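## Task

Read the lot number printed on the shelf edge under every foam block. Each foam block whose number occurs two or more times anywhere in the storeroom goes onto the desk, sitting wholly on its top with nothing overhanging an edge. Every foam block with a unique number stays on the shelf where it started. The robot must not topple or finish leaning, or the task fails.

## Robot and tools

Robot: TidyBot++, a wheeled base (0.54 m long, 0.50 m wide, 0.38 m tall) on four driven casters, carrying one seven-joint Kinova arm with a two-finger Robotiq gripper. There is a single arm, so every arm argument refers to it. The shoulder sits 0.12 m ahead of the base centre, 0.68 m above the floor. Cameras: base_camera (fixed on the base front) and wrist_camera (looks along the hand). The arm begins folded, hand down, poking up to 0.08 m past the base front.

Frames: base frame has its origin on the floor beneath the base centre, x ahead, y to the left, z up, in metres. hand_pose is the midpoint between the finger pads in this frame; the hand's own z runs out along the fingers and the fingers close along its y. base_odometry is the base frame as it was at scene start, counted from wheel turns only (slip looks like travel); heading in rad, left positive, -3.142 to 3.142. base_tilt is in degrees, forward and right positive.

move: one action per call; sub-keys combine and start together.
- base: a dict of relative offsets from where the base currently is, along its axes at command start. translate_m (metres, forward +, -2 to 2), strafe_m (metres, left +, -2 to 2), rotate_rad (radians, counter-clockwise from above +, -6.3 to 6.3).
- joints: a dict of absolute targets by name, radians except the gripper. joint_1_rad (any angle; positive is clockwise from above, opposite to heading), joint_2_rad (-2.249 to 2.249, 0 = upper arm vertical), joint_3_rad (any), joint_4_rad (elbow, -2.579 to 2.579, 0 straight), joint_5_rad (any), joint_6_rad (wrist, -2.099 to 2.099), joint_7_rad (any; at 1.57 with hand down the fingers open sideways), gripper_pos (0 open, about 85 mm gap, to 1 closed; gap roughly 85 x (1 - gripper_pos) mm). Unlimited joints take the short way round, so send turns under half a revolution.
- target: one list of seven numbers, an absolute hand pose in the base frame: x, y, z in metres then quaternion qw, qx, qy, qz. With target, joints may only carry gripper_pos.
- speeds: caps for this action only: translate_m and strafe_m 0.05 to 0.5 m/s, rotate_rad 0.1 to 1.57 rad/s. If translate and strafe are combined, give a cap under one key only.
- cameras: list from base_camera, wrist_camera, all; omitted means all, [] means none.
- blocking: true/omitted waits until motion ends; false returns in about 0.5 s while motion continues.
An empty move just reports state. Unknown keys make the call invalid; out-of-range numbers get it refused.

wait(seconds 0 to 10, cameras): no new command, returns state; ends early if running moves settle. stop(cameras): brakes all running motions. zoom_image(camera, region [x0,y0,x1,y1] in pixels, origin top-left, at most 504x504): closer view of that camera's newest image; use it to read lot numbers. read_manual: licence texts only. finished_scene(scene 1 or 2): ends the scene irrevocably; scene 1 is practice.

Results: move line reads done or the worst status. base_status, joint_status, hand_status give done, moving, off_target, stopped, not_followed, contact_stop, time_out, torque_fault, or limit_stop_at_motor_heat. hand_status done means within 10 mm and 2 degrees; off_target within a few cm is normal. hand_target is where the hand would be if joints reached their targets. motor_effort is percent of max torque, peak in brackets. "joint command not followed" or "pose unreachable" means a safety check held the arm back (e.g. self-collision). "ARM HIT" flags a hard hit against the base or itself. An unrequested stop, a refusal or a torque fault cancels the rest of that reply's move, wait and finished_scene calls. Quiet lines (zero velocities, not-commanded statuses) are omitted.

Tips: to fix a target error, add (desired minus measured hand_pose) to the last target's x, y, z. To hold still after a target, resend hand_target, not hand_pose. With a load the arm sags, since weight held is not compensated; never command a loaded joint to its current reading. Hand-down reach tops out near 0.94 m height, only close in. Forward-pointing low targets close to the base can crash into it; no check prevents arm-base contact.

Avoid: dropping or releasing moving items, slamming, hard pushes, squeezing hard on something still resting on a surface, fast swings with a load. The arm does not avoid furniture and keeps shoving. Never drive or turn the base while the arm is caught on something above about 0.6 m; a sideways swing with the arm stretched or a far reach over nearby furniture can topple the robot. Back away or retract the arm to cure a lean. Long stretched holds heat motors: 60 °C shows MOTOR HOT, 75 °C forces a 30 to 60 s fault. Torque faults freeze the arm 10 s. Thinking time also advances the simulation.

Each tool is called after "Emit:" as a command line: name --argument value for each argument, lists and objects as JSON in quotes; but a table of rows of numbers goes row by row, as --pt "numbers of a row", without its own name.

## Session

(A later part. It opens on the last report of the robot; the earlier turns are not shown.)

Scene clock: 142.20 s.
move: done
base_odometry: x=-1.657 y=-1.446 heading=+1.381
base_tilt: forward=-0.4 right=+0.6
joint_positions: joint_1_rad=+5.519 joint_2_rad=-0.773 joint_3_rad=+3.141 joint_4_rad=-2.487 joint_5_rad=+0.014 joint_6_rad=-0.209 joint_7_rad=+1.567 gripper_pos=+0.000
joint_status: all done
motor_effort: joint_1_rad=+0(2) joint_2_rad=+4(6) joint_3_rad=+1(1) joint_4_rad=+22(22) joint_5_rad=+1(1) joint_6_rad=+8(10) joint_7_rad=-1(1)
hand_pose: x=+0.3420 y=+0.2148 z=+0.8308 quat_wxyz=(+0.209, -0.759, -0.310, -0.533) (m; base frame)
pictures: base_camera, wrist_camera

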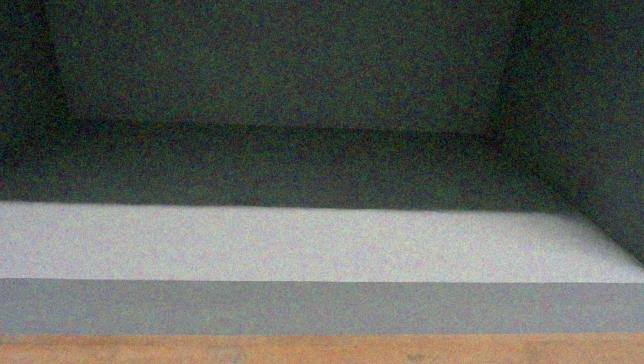

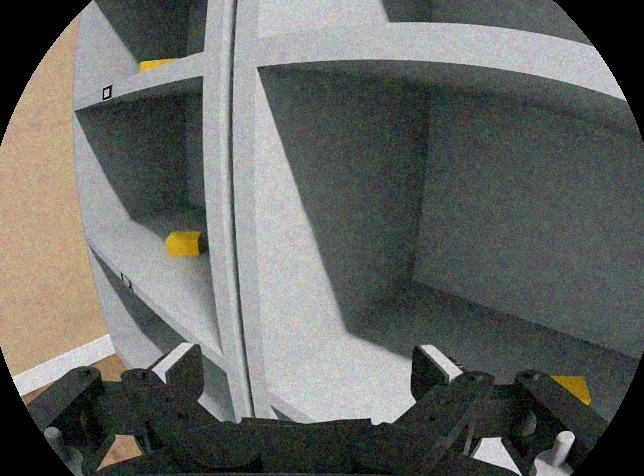

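Emit:
zoom_image --camera "wrist_camera" --region '[85, 75, 130, 110]'

Emit:
zoom_image --camera "wrist_camera" --region '[105, 265, 150, 300]'

Scaled by 11.200.

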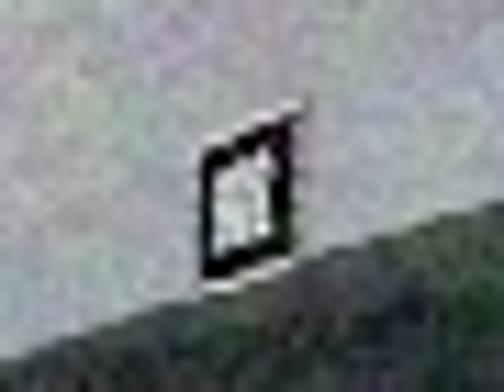

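Scaled by 11.200.

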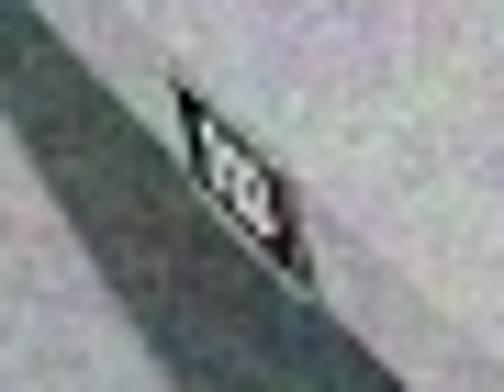

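Emit:
move --base '{"translate_m": -0.1, "strafe_m": 0.95, "rotate_rad": 0.03}' --joints '{"joint_1_rad": 5.97, "joint_6_rad": -0.5}'

Scene clock: 148.10 s.
move: done
base_odometry: x=-2.609 y=-1.364 heading=+1.412
base_tilt: forward=-0.4 right=+0.6
base_status: done
joint_positions: joint_1_rad=+5.953 joint_2_rad=-0.773 joint_3_rad=+3.141 joint_4_rad=-2.487 joint_5_rad=+0.014 joint_6_rad=-0.451 joint_7_rad=+1.567 gripper_pos=+0.000
joint_status: all done
motor_effort: joint_1_rad=-1(2) joint_2_rad=+5(6) joint_3_rad=+1(2) joint_4_rad=+22(23) joint_5_rad=+1(1) joint_6_rad=+7(9) joint_7_rad=+0(1)
hand_pose: x=+0.3796 y=+0.0889 z=+0.7641 quat_wxyz=(+0.072, -0.870, -0.148, -0.464) (m; base frame)
pictures: base_camera, wrist_camera

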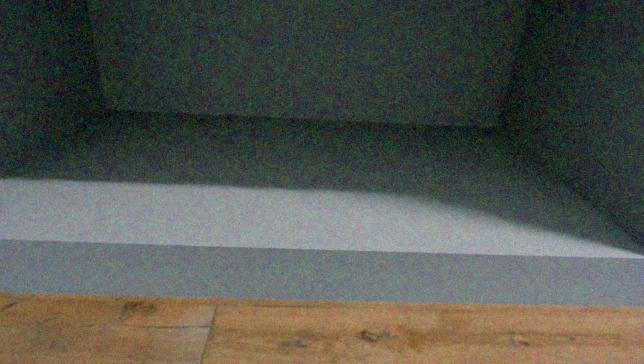

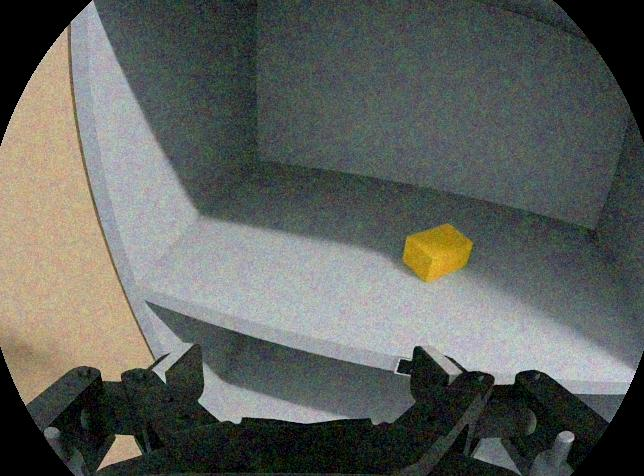

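Emit:
move --joints '{"joint_1_rad": 6.29}' --cameras '["wrist_camera"]'

Emit:
zoom_image --camera "wrist_camera" --region '[220, 340, 380, 420]'

Emit:
move --joints '{"joint_6_rad": 0.2}' --cameras '["wrist_camera"]'

Scene clock: 149.67 s.
move: done
joint_status: all done
motor_effort: joint_1_rad=+0(2) joint_2_rad=+4(5) joint_3_rad=+1(1) joint_4_rad=+21(22) joint_5_rad=+1(1) joint_6_rad=+7(8) joint_7_rad=+0(1)
pictures: wrist_camera

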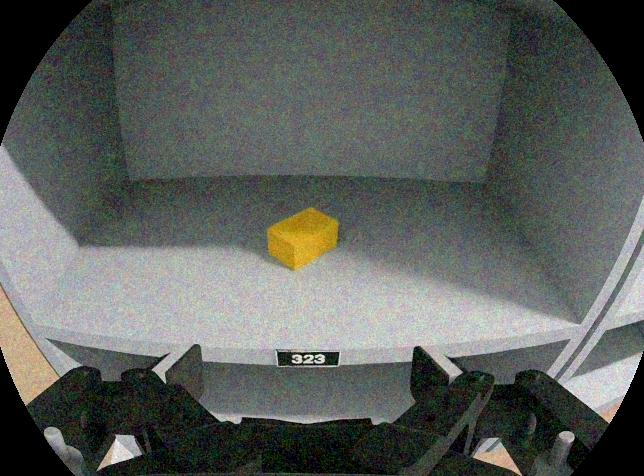

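Scaled by 3.150.

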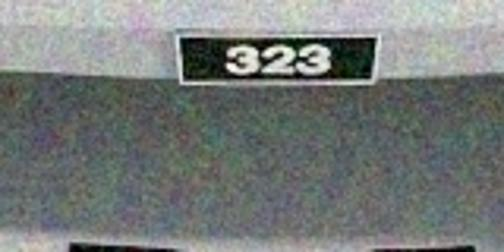

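Scene clock: 151.03 s.
move: done
base_odometry: x=-2.609 y=-1.364 heading=+1.412
base_tilt: forward=-0.4 right=+0.6
joint_positions: joint_1_rad=+6.272 joint_2_rad=-0.773 joint_3_rad=+3.141 joint_4_rad=-2.487 joint_5_rad=+0.014 joint_6_rad=+0.153 joint_7_rad=+1.567 gripper_pos=+0.000
joint_status: all done
motor_effort: joint_1_rad=-1(1) joint_2_rad=+4(5) joint_3_rad=+1(1) joint_4_rad=+22(24) joint_5_rad=+1(1) joint_6_rad=+9(10) joint_7_rad=+0(1)
hand_pose: x=+0.4475 y=+0.0061 z=+0.9410 quat_wxyz=(+0.001, -0.704, -0.009, -0.710) (m; base frame)
pictures: wrist_camera

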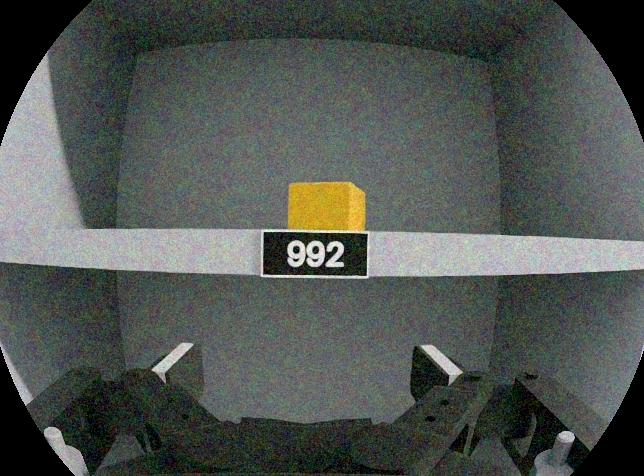

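Emit:
move --base '{"translate_m": -0.04, "strafe_m": -0.93}' --joints '{"joint_1_rad": 6.283, "joint_2_rad": -0.21, "joint_4_rad": -1.061, "joint_6_rad": -1.382, "joint_7_rad": 1.571}'

Scene clock: 155.60 s.
move: done
base_odometry: x=-1.697 y=-1.551 heading=+1.411
base_tilt: forward=-0.4 right=+0.6
base_status: done
joint_positions: joint_1_rad=+6.272 joint_2_rad=-0.232 joint_3_rad=+3.141 joint_4_rad=-1.077 joint_5_rad=+0.014 joint_6_rad=-1.332 joint_7_rad=+1.567 gripper_pos=+0.000
joint_status: all done
motor_effort: joint_1_rad=-1(2) joint_2_rad=-9(9) joint_3_rad=+0(2) joint_4_rad=+17(24) joint_5_rad=+1(1) joint_6_rad=+7(10) joint_7_rad=+0(1)
hand_pose: x=+0.5133 y=+0.0016 z=+1.1225 quat_wxyz=(-0.004, -0.886, -0.002, -0.464) (m; base frame)
pictures: base_camera, wrist_camera

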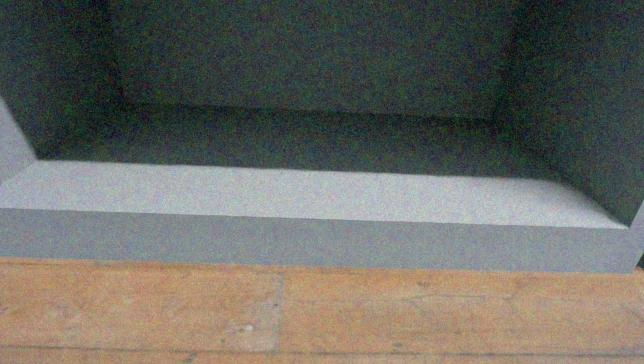

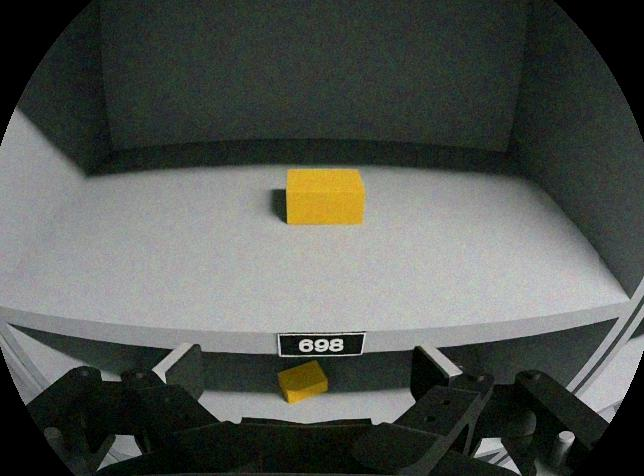

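Emit:
zoom_image --camera "wrist_camera" --region '[270, 155, 380, 235]'

Scaled by 4.582.

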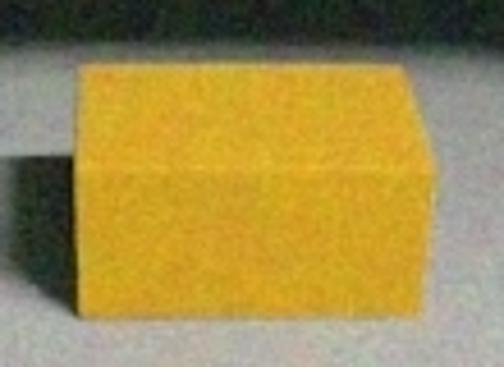

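Emit:
move --base '{"strafe_m": 0.271}' --joints '{"joint_1_rad": 6.113, "joint_2_rad": 0.473, "joint_4_rad": -0.466, "joint_5_rad": 1.18, "joint_6_rad": -1.987, "joint_7_rad": 0.346}'

Scene clock: 162.83 s.
move: done
base_odometry: x=-1.964 y=-1.508 heading=+1.412
base_tilt: forward=-0.3 right=+0.6
base_status: done
joint_positions: joint_1_rad=+6.126 joint_2_rad=+0.454 joint_3_rad=+3.141 joint_4_rad=-0.485 joint_5_rad=+1.113 joint_6_rad=-1.935 joint_7_rad=+0.391 gripper_pos=+0.000
joint_status: all done
motor_effort: joint_1_rad=-1(3) joint_2_rad=-28(31) joint_3_rad=+2(2) joint_4_rad=+13(18) joint_5_rad=+7(8) joint_6_rad=+4(8) joint_7_rad=+0(1)
hand_pose: x=+0.5792 y=-0.1900 z=+1.0762 quat_wxyz=(-0.294, -0.611, +0.632, -0.377) (m; base frame)
pictures: base_camera, wrist_camera

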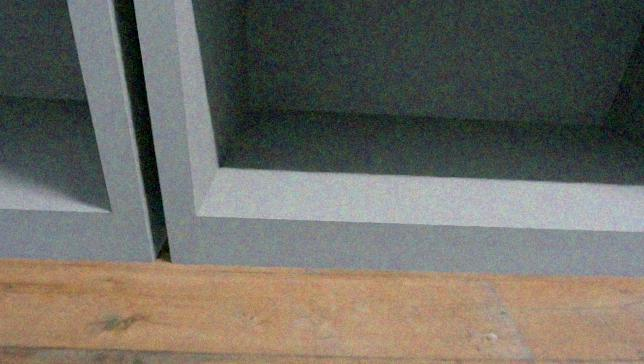

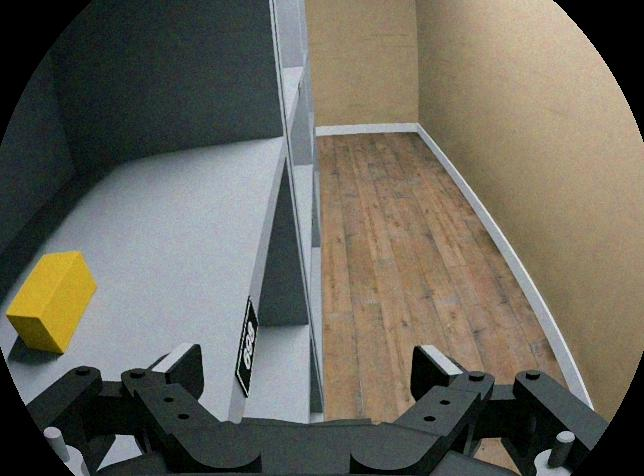

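Emit:
move --base '{"translate_m": 0.2655}' --speeds '{"translate_m": 0.25}'

Scene clock: 164.90 s.
move: done
base_odometry: x=-1.922 y=-1.246 heading=+1.412
base_tilt: forward=-0.3 right=+0.6
base_status: done
joint_positions: joint_1_rad=+6.126 joint_2_rad=+0.459 joint_3_rad=+3.141 joint_4_rad=-0.482 joint_5_rad=+1.117 joint_6_rad=-1.940 joint_7_rad=+0.389 gripper_pos=+0.000
motor_effort: joint_1_rad=+0(1) joint_2_rad=-29(32) joint_3_rad=+2(2) joint_4_rad=+14(15) joint_5_rad=+7(7) joint_6_rad=+4(5) joint_7_rad=+0(1)
hand_pose: x=+0.5795 y=-0.1898 z=+1.0747 quat_wxyz=(-0.296, -0.609, +0.633, -0.375) (m; base frame)
pictures: base_camera, wrist_camera

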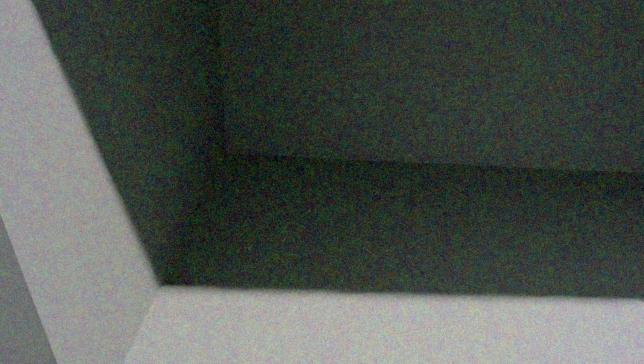

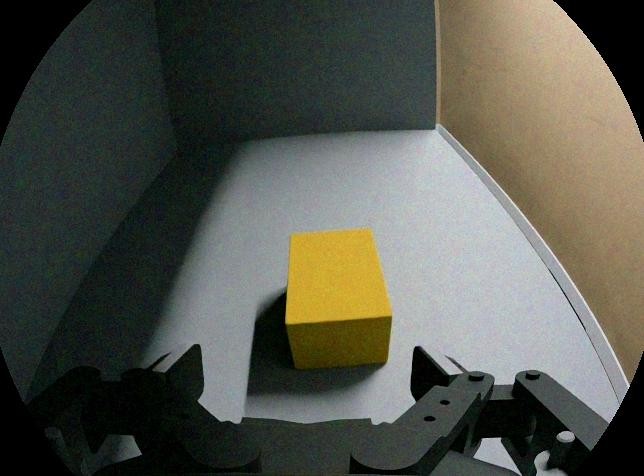

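Emit:
move --joints '{"joint_1_rad": 6.281, "joint_2_rad": 0.343, "joint_4_rad": -0.761, "joint_5_rad": 0.956, "joint_6_rad": -1.715, "joint_7_rad": 0.27}' --cameras '["wrist_camera"]'

Scene clock: 167.97 s.
move: done
base_odometry: x=-1.922 y=-1.246 heading=+1.412
base_tilt: forward=-0.3 right=+0.6
joint_positions: joint_1_rad=+6.265 joint_2_rad=+0.347 joint_3_rad=+3.141 joint_4_rad=-0.732 joint_5_rad=+1.030 joint_6_rad=-1.771 joint_7_rad=+0.314 gripper_pos=+0.000
joint_status: all done
motor_effort: joint_1_rad=-1(2) joint_2_rad=-27(30) joint_3_rad=+2(2) joint_4_rad=+15(16) joint_5_rad=+8(8) joint_6_rad=+3(5) joint_7_rad=+0(1)
hand_pose: x=+0.5638 y=-0.2521 z=+1.0581 quat_wxyz=(-0.297, -0.604, +0.636, -0.378) (m; base frame)
pictures: wrist_camera

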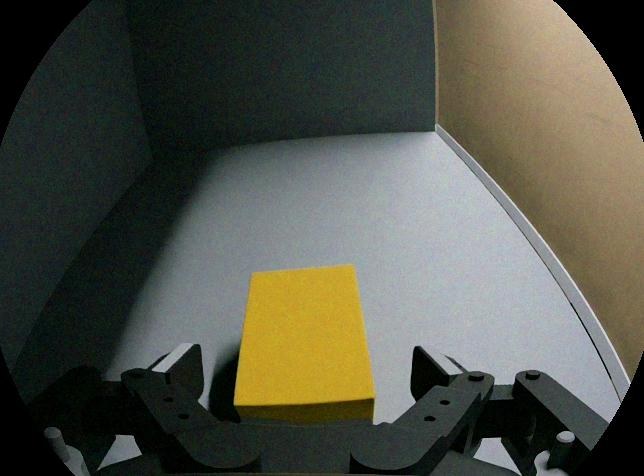

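Emit:
move --joints '{"joint_1_rad": 6.363, "joint_2_rad": 0.332, "joint_4_rad": -0.829, "joint_5_rad": 0.913, "joint_6_rad": -1.625, "joint_7_rad": 0.267}' --cameras '["wrist_camera"]'

Scene clock: 169.07 s.
move: done
base_odometry: x=-1.922 y=-1.246 heading=+1.412
base_tilt: forward=-0.3 right=+0.6
joint_positions: joint_1_rad=+6.353 joint_2_rad=+0.336 joint_3_rad=+3.141 joint_4_rad=-0.802 joint_5_rad=+0.988 joint_6_rad=-1.679 joint_7_rad=+0.310 gripper_pos=+0.000
joint_status: all done
motor_effort: joint_1_rad=+0(2) joint_2_rad=-28(29) joint_3_rad=+1(2) joint_4_rad=+17(17) joint_5_rad=+7(8) joint_6_rad=+3(4) joint_7_rad=+0(1)
hand_pose: x=+0.5651 y=-0.2888 z=+1.0418 quat_wxyz=(-0.298, -0.606, +0.636, -0.374) (m; base frame)
pictures: wrist_camera

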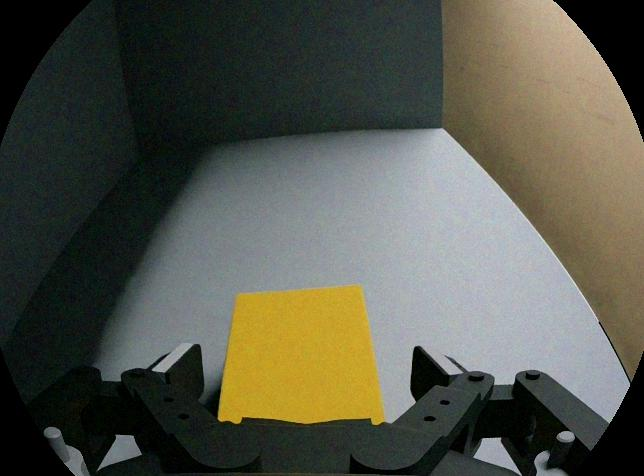

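Emit:
move --joints '{"gripper_pos": 0.28}' --cameras '[]'

Emit:
move --joints '{"gripper_pos": 0.5}' --cameras '["wrist_camera"]'

Scene clock: 169.97 s.
move: done
joint_status: all done
motor_effort: joint_1_rad=-1(1) joint_2_rad=-28(28) joint_3_rad=+1(2) joint_4_rad=+16(16) joint_5_rad=+7(8) joint_6_rad=+3(4) joint_7_rad=+0(1)
pictures: none

Scene clock: 170.60 s.
move: off_target
base_odometry: x=-1.922 y=-1.246 heading=+1.412
base_tilt: forward=-0.3 right=+0.6
joint_positions: joint_1_rad=+6.353 joint_2_rad=+0.333 joint_3_rad=+3.141 joint_4_rad=-0.802 joint_5_rad=+0.986 joint_6_rad=-1.676 joint_7_rad=+0.310 gripper_pos=+0.420
joint_status: gripper_pos off_target (ended at +0.420, target +0.500)
motor_effort: joint_1_rad=-1(1) joint_2_rad=-27(28) joint_3_rad=+1(2) joint_4_rad=+16(17) joint_5_rad=+7(8) joint_6_rad=+3(4) joint_7_rad=-1(1)
hand_pose: x=+0.5652 y=-0.2887 z=+1.0431 quat_wxyz=(-0.296, -0.606, +0.636, -0.376) (m; base frame)
pictures: wrist_camera

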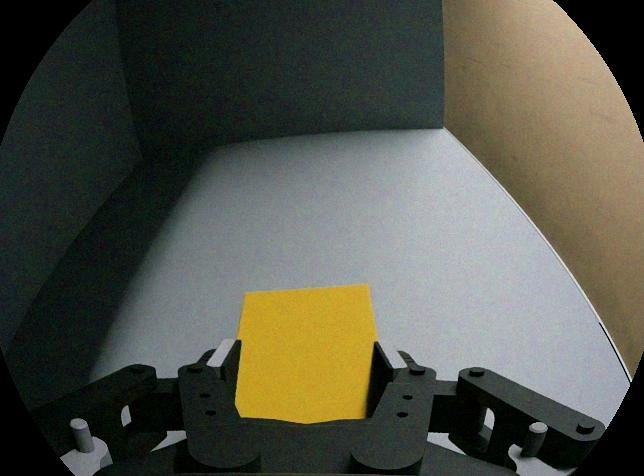

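Emit:
move --joints '{"joint_2_rad": 0.43, "joint_4_rad": -0.5, "joint_5_rad": 1.077, "joint_6_rad": -1.835, "joint_7_rad": 0.522}' --cameras '["wrist_camera"]'

Emit:
move --base '{"translate_m": -0.3}'

Scene clock: 173.00 s.
move: done
joint_status: all done
motor_effort: joint_1_rad=-1(1) joint_2_rad=-29(29) joint_3_rad=+2(2) joint_4_rad=+14(17) joint_5_rad=+7(9) joint_6_rad=+5(5) joint_7_rad=+0(1)
pictures: wrist_camera

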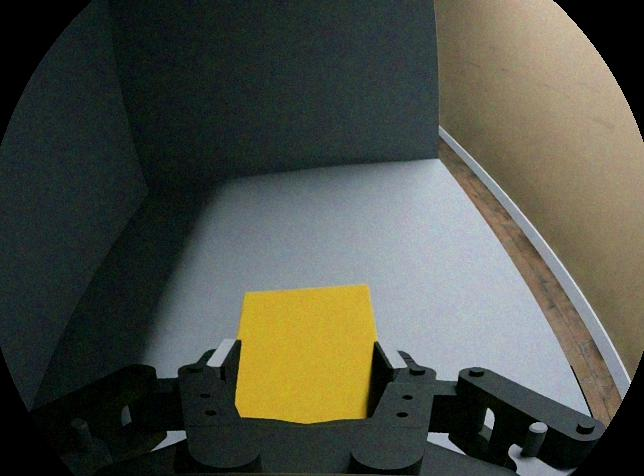

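Scene clock: 174.97 s.
move: done
base_odometry: x=-1.970 y=-1.543 heading=+1.414
base_tilt: forward=-0.3 right=+0.6
base_status: done
joint_positions: joint_1_rad=+6.355 joint_2_rad=+0.413 joint_3_rad=+3.141 joint_4_rad=-0.514 joint_5_rad=+1.019 joint_6_rad=-1.792 joint_7_rad=+0.479 gripper_pos=+0.420
motor_effort: joint_1_rad=+0(6) joint_2_rad=-29(31) joint_3_rad=+2(3) joint_4_rad=+15(16) joint_5_rad=+7(8) joint_6_rad=+5(5) joint_7_rad=+0(1)
hand_pose: x=+0.5609 y=-0.2899 z=+1.0873 quat_wxyz=(-0.297, -0.601, +0.640, -0.376) (m; base frame)
pictures: base_camera, wrist_camera

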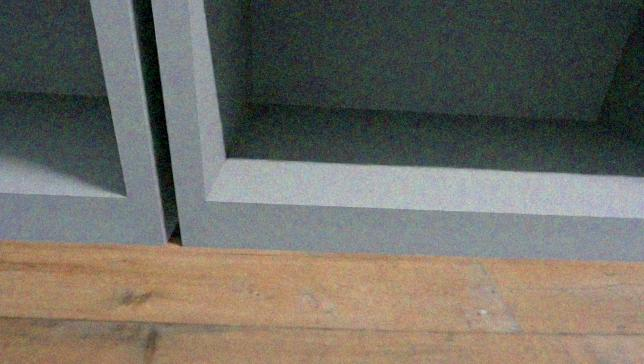

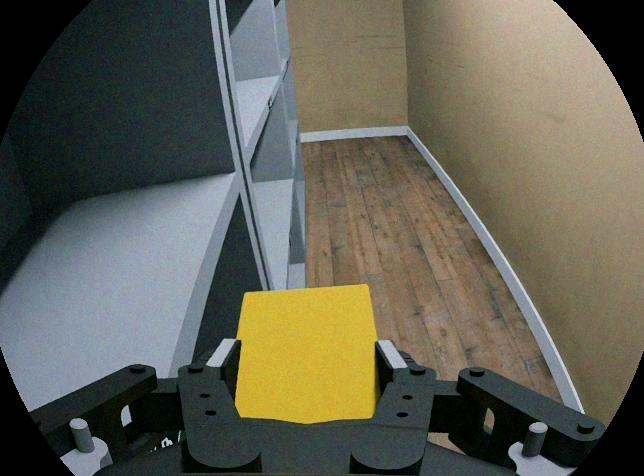

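Emit:
zoom_image --camera "base_camera" --region '[180, 230, 240, 260]'

Emit:
zoom_image --camera "base_camera" --region '[584, 245, 644, 275]'

Scaled by 8.400.

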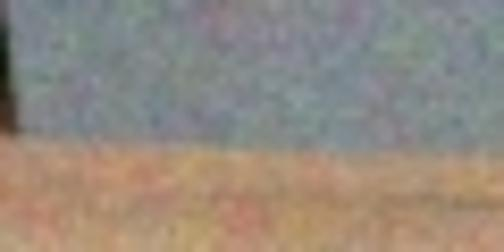

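Scaled by 8.400.

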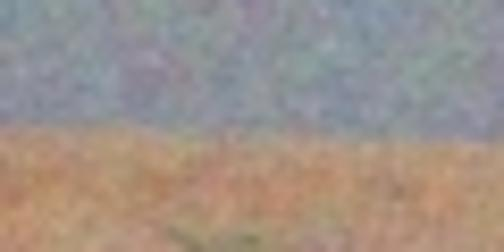

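Emit:
move --base '{"translate_m": -0.03, "strafe_m": -1.6, "rotate_rad": -0.03}' --joints '{"joint_1_rad": 6.3, "joint_2_rad": -0.78, "joint_4_rad": -2.45, "joint_5_rad": -0.06, "joint_6_rad": -0.25, "joint_7_rad": 1.49}'

Scene clock: 180.27 s.
move: done
base_odometry: x=-0.394 y=-1.823 heading=+1.383
base_tilt: forward=-0.4 right=+0.6
base_status: done
joint_positions: joint_1_rad=+6.318 joint_2_rad=-0.762 joint_3_rad=+3.141 joint_4_rad=-2.420 joint_5_rad=+0.009 joint_6_rad=-0.307 joint_7_rad=+1.447 gripper_pos=+0.420
joint_status: all done
motor_effort: joint_1_rad=-1(7) joint_2_rad=+3(30) joint_3_rad=+1(4) joint_4_rad=+22(24) joint_5_rad=+1(8) joint_6_rad=+9(10) joint_7_rad=+0(1)
hand_pose: x=+0.4289 y=-0.0102 z=+0.8392 quat_wxyz=(+0.021, -0.830, +0.063, -0.555) (m; base frame)
pictures: base_camera, wrist_camera

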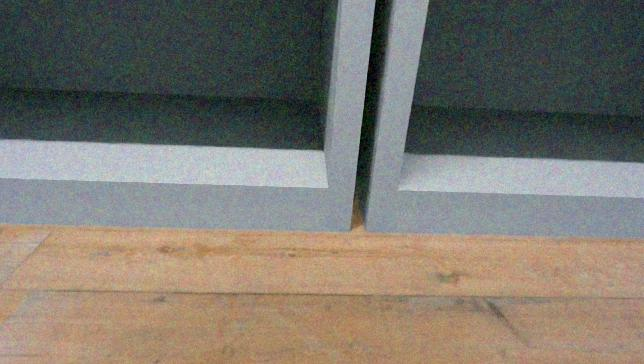

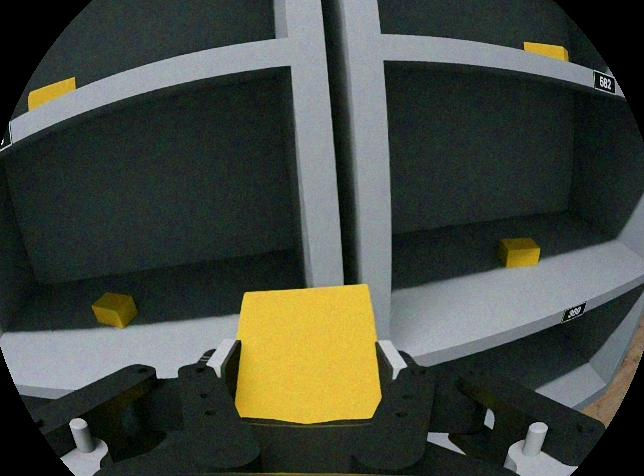

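Emit:
move --joints '{"joint_1_rad": 5.9, "joint_6_rad": -0.7}' --cameras '["wrist_camera"]'

Scene clock: 182.83 s.
move: done
base_odometry: x=-0.394 y=-1.823 heading=+1.383
base_tilt: forward=-0.4 right=+0.6
joint_positions: joint_1_rad=+5.918 joint_2_rad=-0.762 joint_3_rad=+3.141 joint_4_rad=-2.422 joint_5_rad=+0.008 joint_6_rad=-0.650 joint_7_rad=+1.447 gripper_pos=+0.420
joint_status: all done
motor_effort: joint_1_rad=-1(2) joint_2_rad=+5(5) joint_3_rad=+1(1) joint_4_rad=+21(23) joint_5_rad=+1(1) joint_6_rad=+6(10) joint_7_rad=+0(1)
hand_pose: x=+0.3551 y=+0.0901 z=+0.7486 quat_wxyz=(+0.094, -0.908, -0.112, -0.393) (m; base frame)
pictures: wrist_camera

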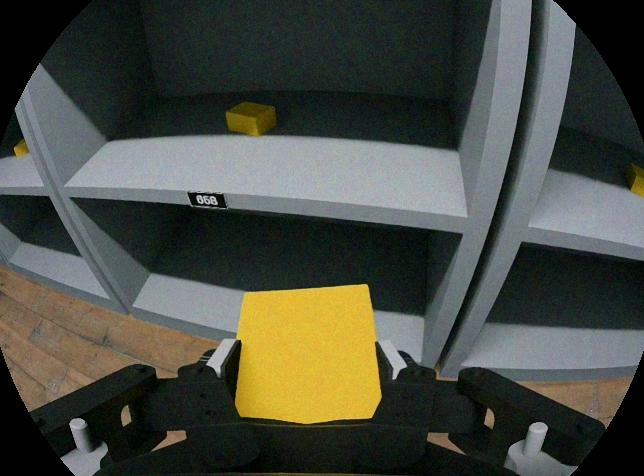

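Emit:
zoom_image --camera "wrist_camera" --region '[183, 183, 235, 217]'

Scaled by 9.692.

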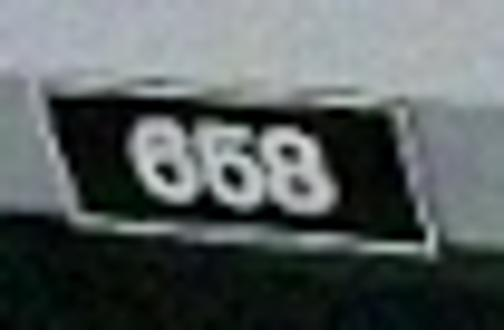

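Emit:
move --base '{"translate_m": 0.03, "strafe_m": -1.54, "rotate_rad": -0.015}' --joints '{"joint_1_rad": 6.3, "joint_6_rad": -0.25}'

Scene clock: 191.10 s.
move: time_out
base_odometry: x=+1.122 y=-2.080 heading=+1.369
base_tilt: forward=-0.3 right=+0.6
base_status: translate_m time_out (by the wheels' count: +0.030 of +0.030); strafe_m time_out (by the wheels' count: -1.538 of -1.540); rotate_rad time_out (by the wheels' count: -0.014 of -0.015)
joint_positions: joint_1_rad=+6.282 joint_2_rad=-0.764 joint_3_rad=+3.141 joint_4_rad=-2.422 joint_5_rad=+0.006 joint_6_rad=-0.305 joint_7_rad=+1.447 gripper_pos=+0.420
joint_status: all done
motor_effort: joint_1_rad=+0(2) joint_2_rad=+4(5) joint_3_rad=+1(2) joint_4_rad=+22(23) joint_5_rad=+1(2) joint_6_rad=+8(9) joint_7_rad=+0(1)
hand_pose: x=+0.4287 y=+0.0012 z=+0.8390 quat_wxyz=(+0.032, -0.830, +0.049, -0.555) (m; base frame)
pictures: base_camera, wrist_camera

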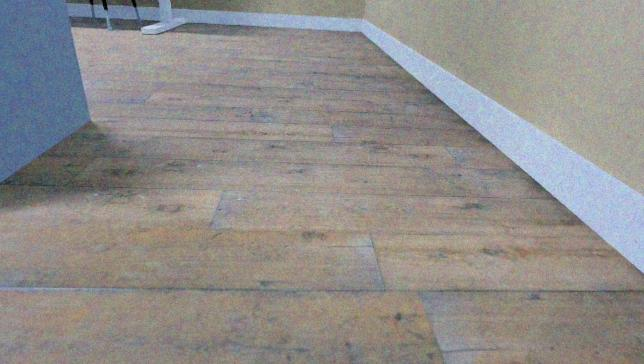

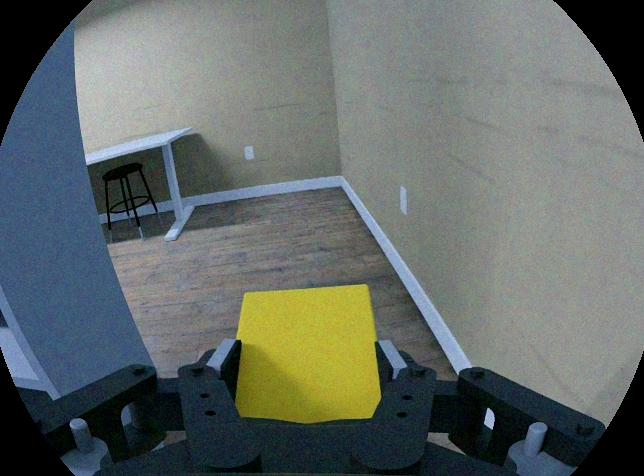

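Emit:
zoom_image --camera "base_camera" --region '[0, 90, 120, 200]'

Emit:
zoom_image --camera "base_camera" --region '[440, 90, 644, 290]'

Scaled by 4.200.

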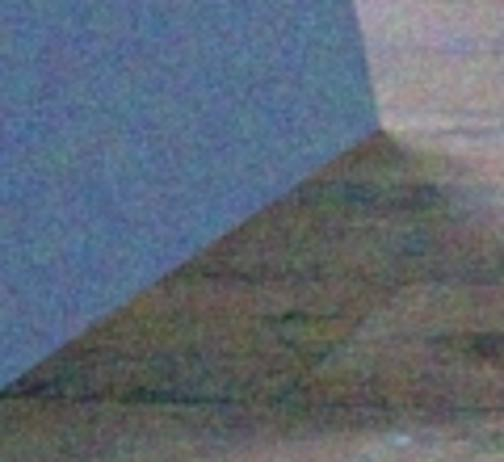

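Scaled by 2.471.

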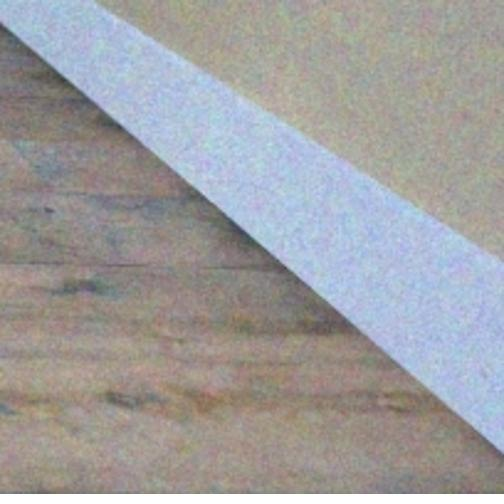

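Emit:
zoom_image --camera "wrist_camera" --region '[0, 280, 200, 420]'

Scaled by 2.520.

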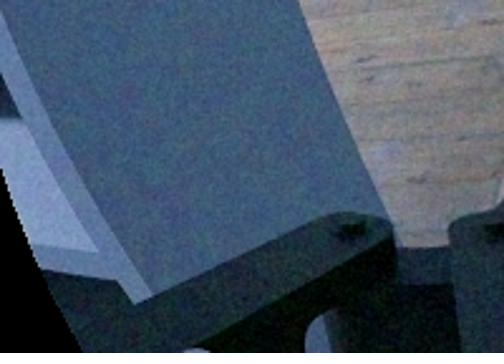

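Emit:
move --base '{"translate_m": 1.35, "rotate_rad": 0.03}'

Scene clock: 198.53 s.
move: done
base_odometry: x=+1.394 y=-0.757 heading=+1.398
base_tilt: forward=-0.3 right=+0.6
base_status: done
joint_positions: joint_1_rad=+6.284 joint_2_rad=-0.770 joint_3_rad=+3.141 joint_4_rad=-2.423 joint_5_rad=+0.006 joint_6_rad=-0.304 joint_7_rad=+1.447 gripper_pos=+0.420
motor_effort: joint_1_rad=-1(1) joint_2_rad=+3(6) joint_3_rad=+1(2) joint_4_rad=+22(24) joint_5_rad=+1(1) joint_6_rad=+9(9) joint_7_rad=+0(1)
hand_pose: x=+0.4279 y=+0.0009 z=+0.8410 quat_wxyz=(+0.032, -0.828, +0.049, -0.557) (m; base frame)
pictures: base_camera, wrist_camera

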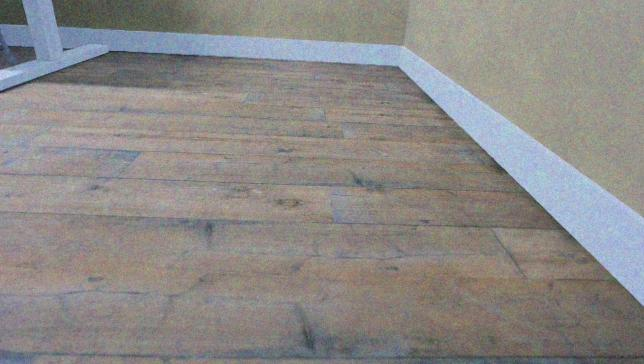

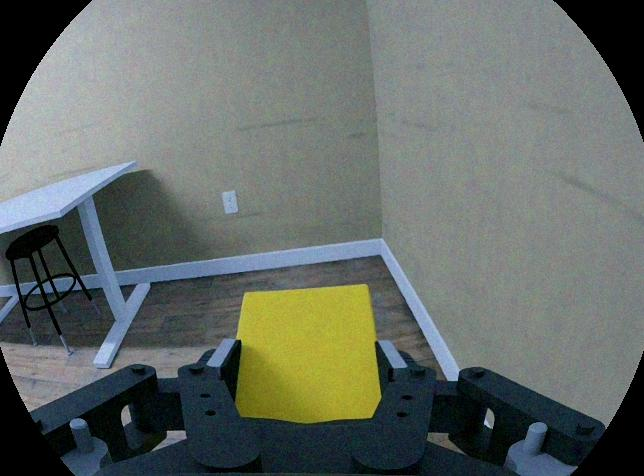

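Emit:
zoom_image --camera "wrist_camera" --region '[0, 140, 160, 380]'

Scaled by 2.100.

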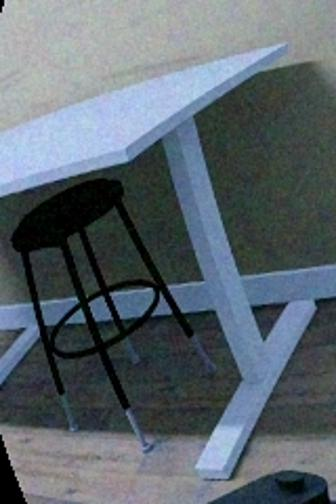

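Emit:
move --base '{"translate_m": 0.38, "rotate_rad": 0.02}' --cameras '[]'

Emit:
move --base '{"translate_m": 0.45, "strafe_m": 1.35}' --joints '{"joint_1_rad": 6.29, "joint_2_rad": -0.15, "joint_4_rad": -1.67, "joint_6_rad": -0.95}'

Scene clock: 202.33 s.
move: done
base_status: done
motor_effort: joint_1_rad=+0(1) joint_2_rad=+4(7) joint_3_rad=+1(2) joint_4_rad=+23(23) joint_5_rad=+0(1) joint_6_rad=+9(9) joint_7_rad=+0(1)
pictures: none

Scene clock: 206.23 s.
move: done
base_odometry: x=+0.193 y=+0.266 heading=+1.419
base_tilt: forward=-0.3 right=+0.6
base_status: done
joint_positions: joint_1_rad=+6.284 joint_2_rad=-0.168 joint_3_rad=+3.141 joint_4_rad=-1.685 joint_5_rad=+0.004 joint_6_rad=-0.901 joint_7_rad=+1.447 gripper_pos=+0.421
joint_status: all done
motor_effort: joint_1_rad=+0(1) joint_2_rad=-14(16) joint_3_rad=+0(2) joint_4_rad=+21(31) joint_5_rad=+1(1) joint_6_rad=+6(13) joint_7_rad=+0(1)
hand_pose: x=+0.5685 y=+0.0001 z=+0.8799 quat_wxyz=(+0.020, -0.934, +0.057, -0.353) (m; base frame)
pictures: base_camera, wrist_camera

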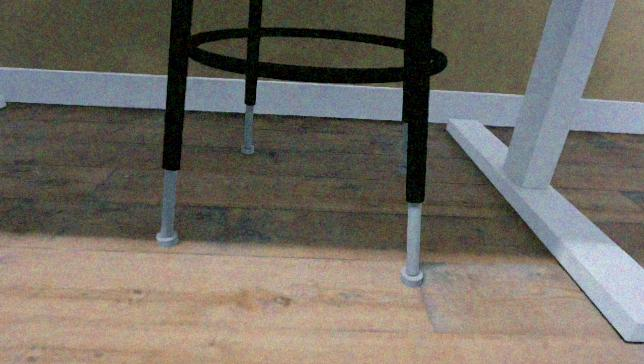

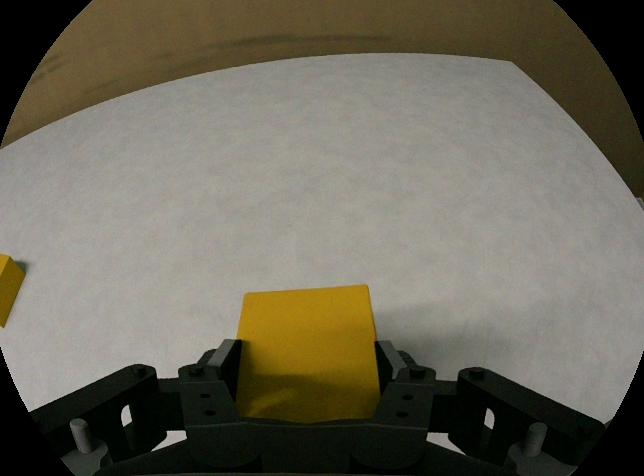

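Emit:
move --base '{"translate_m": 0.045}' --joints '{"joint_2_rad": 0.023, "joint_4_rad": -2.025, "joint_6_rad": -0.08, "joint_7_rad": 1.388}' --cameras '["wrist_camera"]'

Scene clock: 209.33 s.
move: done
base_odometry: x=+0.199 y=+0.311 heading=+1.419
base_tilt: forward=-0.3 right=+0.6
base_status: done
joint_positions: joint_1_rad=+6.284 joint_2_rad=+0.003 joint_3_rad=+3.141 joint_4_rad=-1.997 joint_5_rad=+0.004 joint_6_rad=-0.139 joint_7_rad=+1.429 gripper_pos=+0.421
joint_status: all done
motor_effort: joint_1_rad=-1(1) joint_2_rad=-19(22) joint_3_rad=+0(1) joint_4_rad=+20(22) joint_5_rad=+1(1) joint_6_rad=+8(8) joint_7_rad=+0(1)
hand_pose: x=+0.6687 y=+0.0009 z=+0.8045 quat_wxyz=(+0.033, -0.875, +0.061, -0.480) (m; base frame)
pictures: wrist_camera

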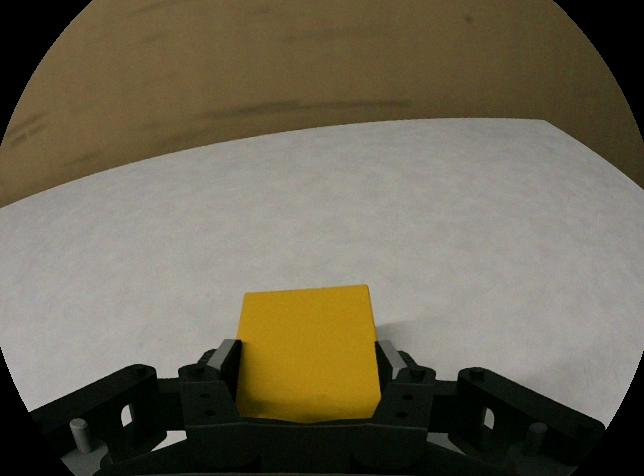

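Emit:
move --joints '{"joint_2_rad": 0.052, "joint_4_rad": -2.073, "joint_6_rad": -0.01}' --cameras '["wrist_camera"]'

Scene clock: 211.13 s.
move: done
base_odometry: x=+0.199 y=+0.311 heading=+1.419
base_tilt: forward=-0.3 right=+0.6
joint_positions: joint_1_rad=+6.284 joint_2_rad=+0.033 joint_3_rad=+3.141 joint_4_rad=-2.048 joint_5_rad=+0.004 joint_6_rad=-0.062 joint_7_rad=+1.429 gripper_pos=+0.421
joint_status: all done
motor_effort: joint_1_rad=-1(1) joint_2_rad=-21(22) joint_3_rad=+0(0) joint_4_rad=+20(22) joint_5_rad=+1(1) joint_6_rad=+7(9) joint_7_rad=+0(1)
hand_pose: x=+0.6690 y=+0.0010 z=+0.7805 quat_wxyz=(+0.033, -0.876, +0.061, -0.478) (m; base frame)
pictures: wrist_camera

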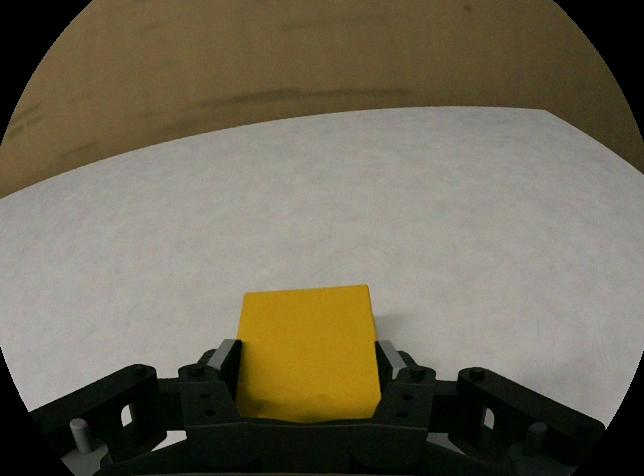

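Emit:
move --joints '{"joint_2_rad": 0.065, "joint_4_rad": -2.096, "joint_6_rad": 0.027}' --cameras '["wrist_camera"]'

Scene clock: 211.90 s.
move: done
base_odometry: x=+0.199 y=+0.311 heading=+1.419
base_tilt: forward=-0.3 right=+0.6
joint_positions: joint_1_rad=+6.284 joint_2_rad=+0.042 joint_3_rad=+3.141 joint_4_rad=-2.070 joint_5_rad=+0.004 joint_6_rad=-0.023 joint_7_rad=+1.429 gripper_pos=+0.421
joint_status: all done
motor_effort: joint_1_rad=+0(1) joint_2_rad=-20(21) joint_3_rad=+0(0) joint_4_rad=+20(21) joint_5_rad=+1(1) joint_6_rad=+8(9) joint_7_rad=+0(0)
hand_pose: x=+0.6692 y=+0.0011 z=+0.7736 quat_wxyz=(+0.033, -0.874, +0.060, -0.481) (m; base frame)
pictures: wrist_camera

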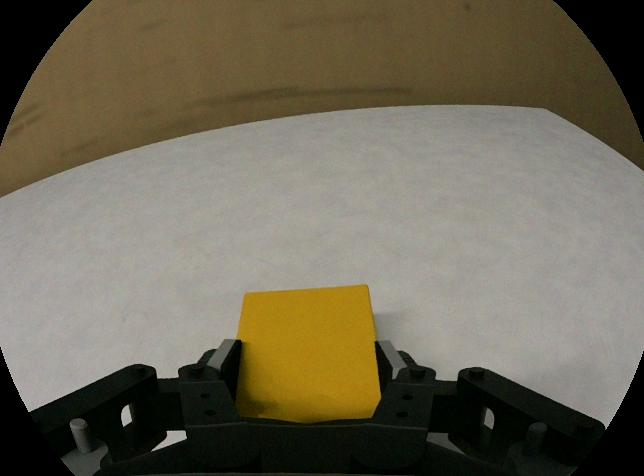

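Emit:
move --joints '{"joint_2_rad": 0.073, "joint_4_rad": -2.109, "joint_6_rad": 0.047}' --cameras '["wrist_camera"]'

Scene clock: 212.57 s.
move: done
base_odometry: x=+0.199 y=+0.311 heading=+1.419
base_tilt: forward=-0.3 right=+0.6
joint_positions: joint_1_rad=+6.284 joint_2_rad=+0.045 joint_3_rad=+3.141 joint_4_rad=-2.080 joint_5_rad=+0.004 joint_6_rad=-0.001 joint_7_rad=+1.429 gripper_pos=+0.421
joint_status: all done
motor_effort: joint_1_rad=+0(1) joint_2_rad=-20(21) joint_3_rad=+0(0) joint_4_rad=+19(20) joint_5_rad=+1(1) joint_6_rad=+7(9) joint_7_rad=+0(1)
hand_pose: x=+0.6699 y=+0.0011 z=+0.7725 quat_wxyz=(+0.033, -0.872, +0.060, -0.485) (m; base frame)
pictures: wrist_camera

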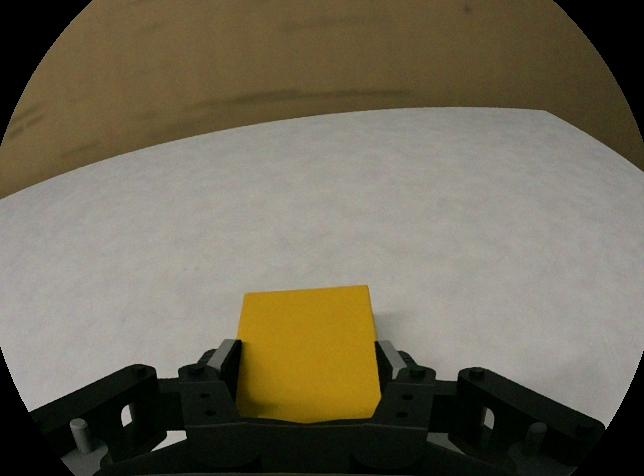

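Emit:
move --joints '{"joint_2_rad": 0.08, "joint_4_rad": -2.119, "joint_6_rad": 0.047}' --cameras '["wrist_camera"]'

Scene clock: 213.17 s.
move: done
base_odometry: x=+0.199 y=+0.311 heading=+1.419
base_tilt: forward=-0.3 right=+0.6
joint_positions: joint_1_rad=+6.284 joint_2_rad=+0.046 joint_3_rad=+3.141 joint_4_rad=-2.082 joint_5_rad=+0.004 joint_6_rad=+0.004 joint_7_rad=+1.429 gripper_pos=+0.421
joint_status: all done
motor_effort: joint_1_rad=+0(1) joint_2_rad=-18(20) joint_3_rad=+0(0) joint_4_rad=+18(19) joint_5_rad=+1(1) joint_6_rad=+7(8) joint_7_rad=+0(1)
hand_pose: x=+0.6699 y=+0.0011 z=+0.7722 quat_wxyz=(+0.033, -0.871, +0.060, -0.486) (m; base frame)
pictures: wrist_camera

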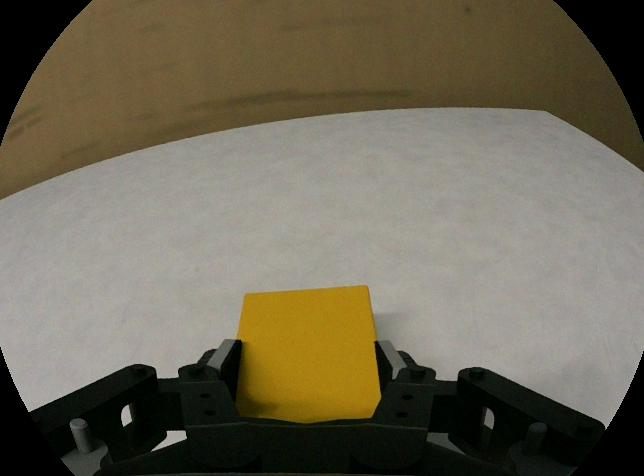

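Emit:
move --joints '{"gripper_pos": 0.3}' --cameras '["wrist_camera"]'

Emit:
move --joints '{"gripper_pos": 0.0}' --cameras '["wrist_camera"]'

Scene clock: 214.03 s.
move: done
joint_status: all done
motor_effort: joint_1_rad=+1(1) joint_2_rad=-19(20) joint_3_rad=+1(2) joint_4_rad=+18(19) joint_5_rad=+1(1) joint_6_rad=+7(7) joint_7_rad=+0(1)
pictures: wrist_camera

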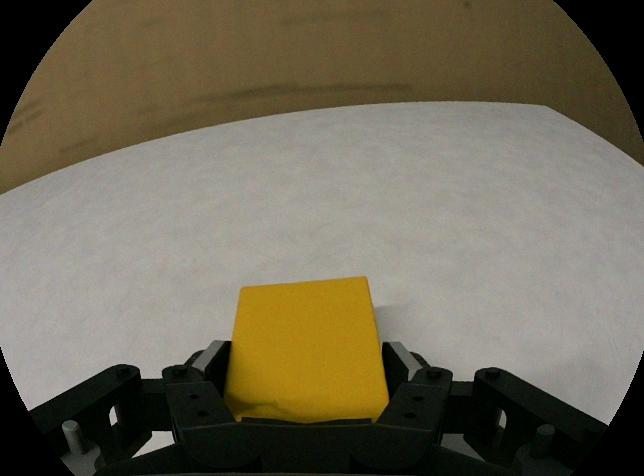

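Scene clock: 214.73 s.
move: done
base_odometry: x=+0.199 y=+0.311 heading=+1.419
base_tilt: forward=-0.3 right=+0.6
joint_positions: joint_1_rad=+6.284 joint_2_rad=+0.056 joint_3_rad=+3.141 joint_4_rad=-2.090 joint_5_rad=+0.004 joint_6_rad=+0.005 joint_7_rad=+1.429 gripper_pos=+0.000
joint_status: all done
motor_effort: joint_1_rad=+0(1) joint_2_rad=-20(21) joint_3_rad=+0(1) joint_4_rad=+19(20) joint_5_rad=+1(1) joint_6_rad=+8(8) joint_7_rad=+0(1)
hand_pose: x=+0.6683 y=+0.0011 z=+0.7629 quat_wxyz=(+0.033, -0.875, +0.060, -0.478) (m; base frame)
pictures: wrist_camera

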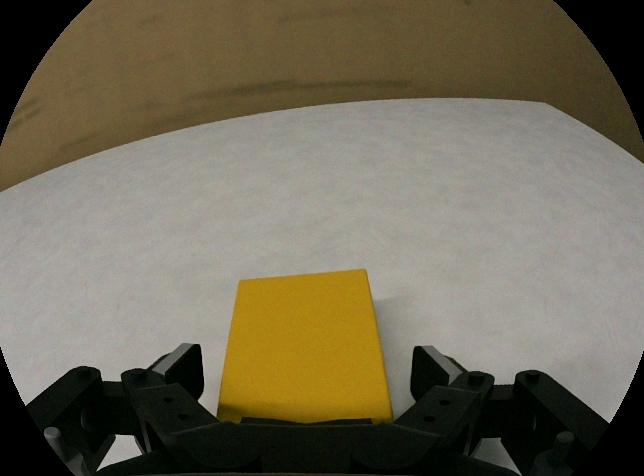

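Emit:
move --joints '{"joint_2_rad": -0.15, "joint_4_rad": -1.67, "joint_6_rad": -0.9}' --cameras '["wrist_camera", "base_camera"]'

Scene clock: 216.93 s.
move: done
base_odometry: x=+0.199 y=+0.311 heading=+1.419
base_tilt: forward=-0.3 right=+0.6
joint_positions: joint_1_rad=+6.284 joint_2_rad=-0.147 joint_3_rad=+3.141 joint_4_rad=-1.683 joint_5_rad=+0.004 joint_6_rad=-0.848 joint_7_rad=+1.429 gripper_pos=+0.000
joint_status: all done
motor_effort: joint_1_rad=-1(1) joint_2_rad=-15(23) joint_3_rad=+0(1) joint_4_rad=+21(22) joint_5_rad=+1(1) joint_6_rad=+6(9) joint_7_rad=+0(1)
hand_pose: x=+0.5854 y=+0.0002 z=+0.8828 quat_wxyz=(+0.024, -0.927, +0.065, -0.369) (m; base frame)
pictures: base_camera, wrist_camera

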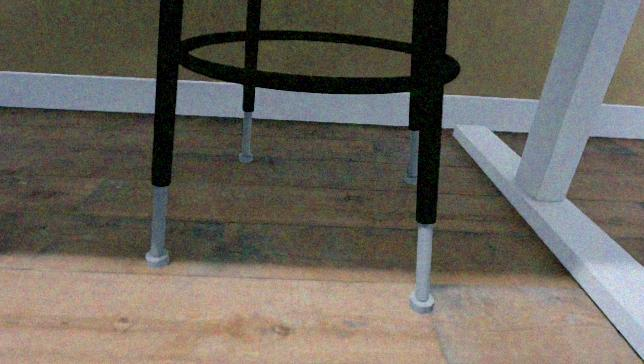

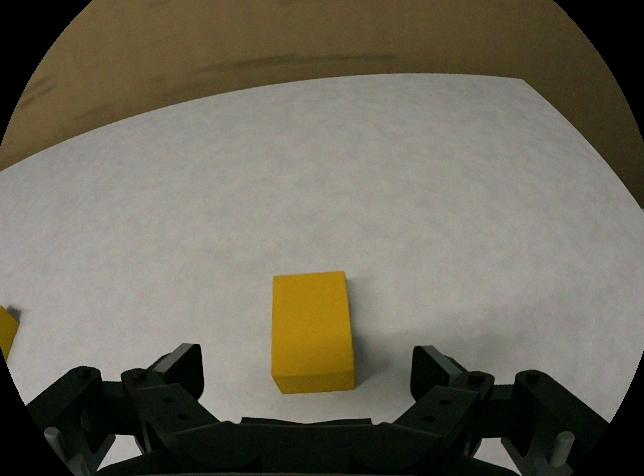

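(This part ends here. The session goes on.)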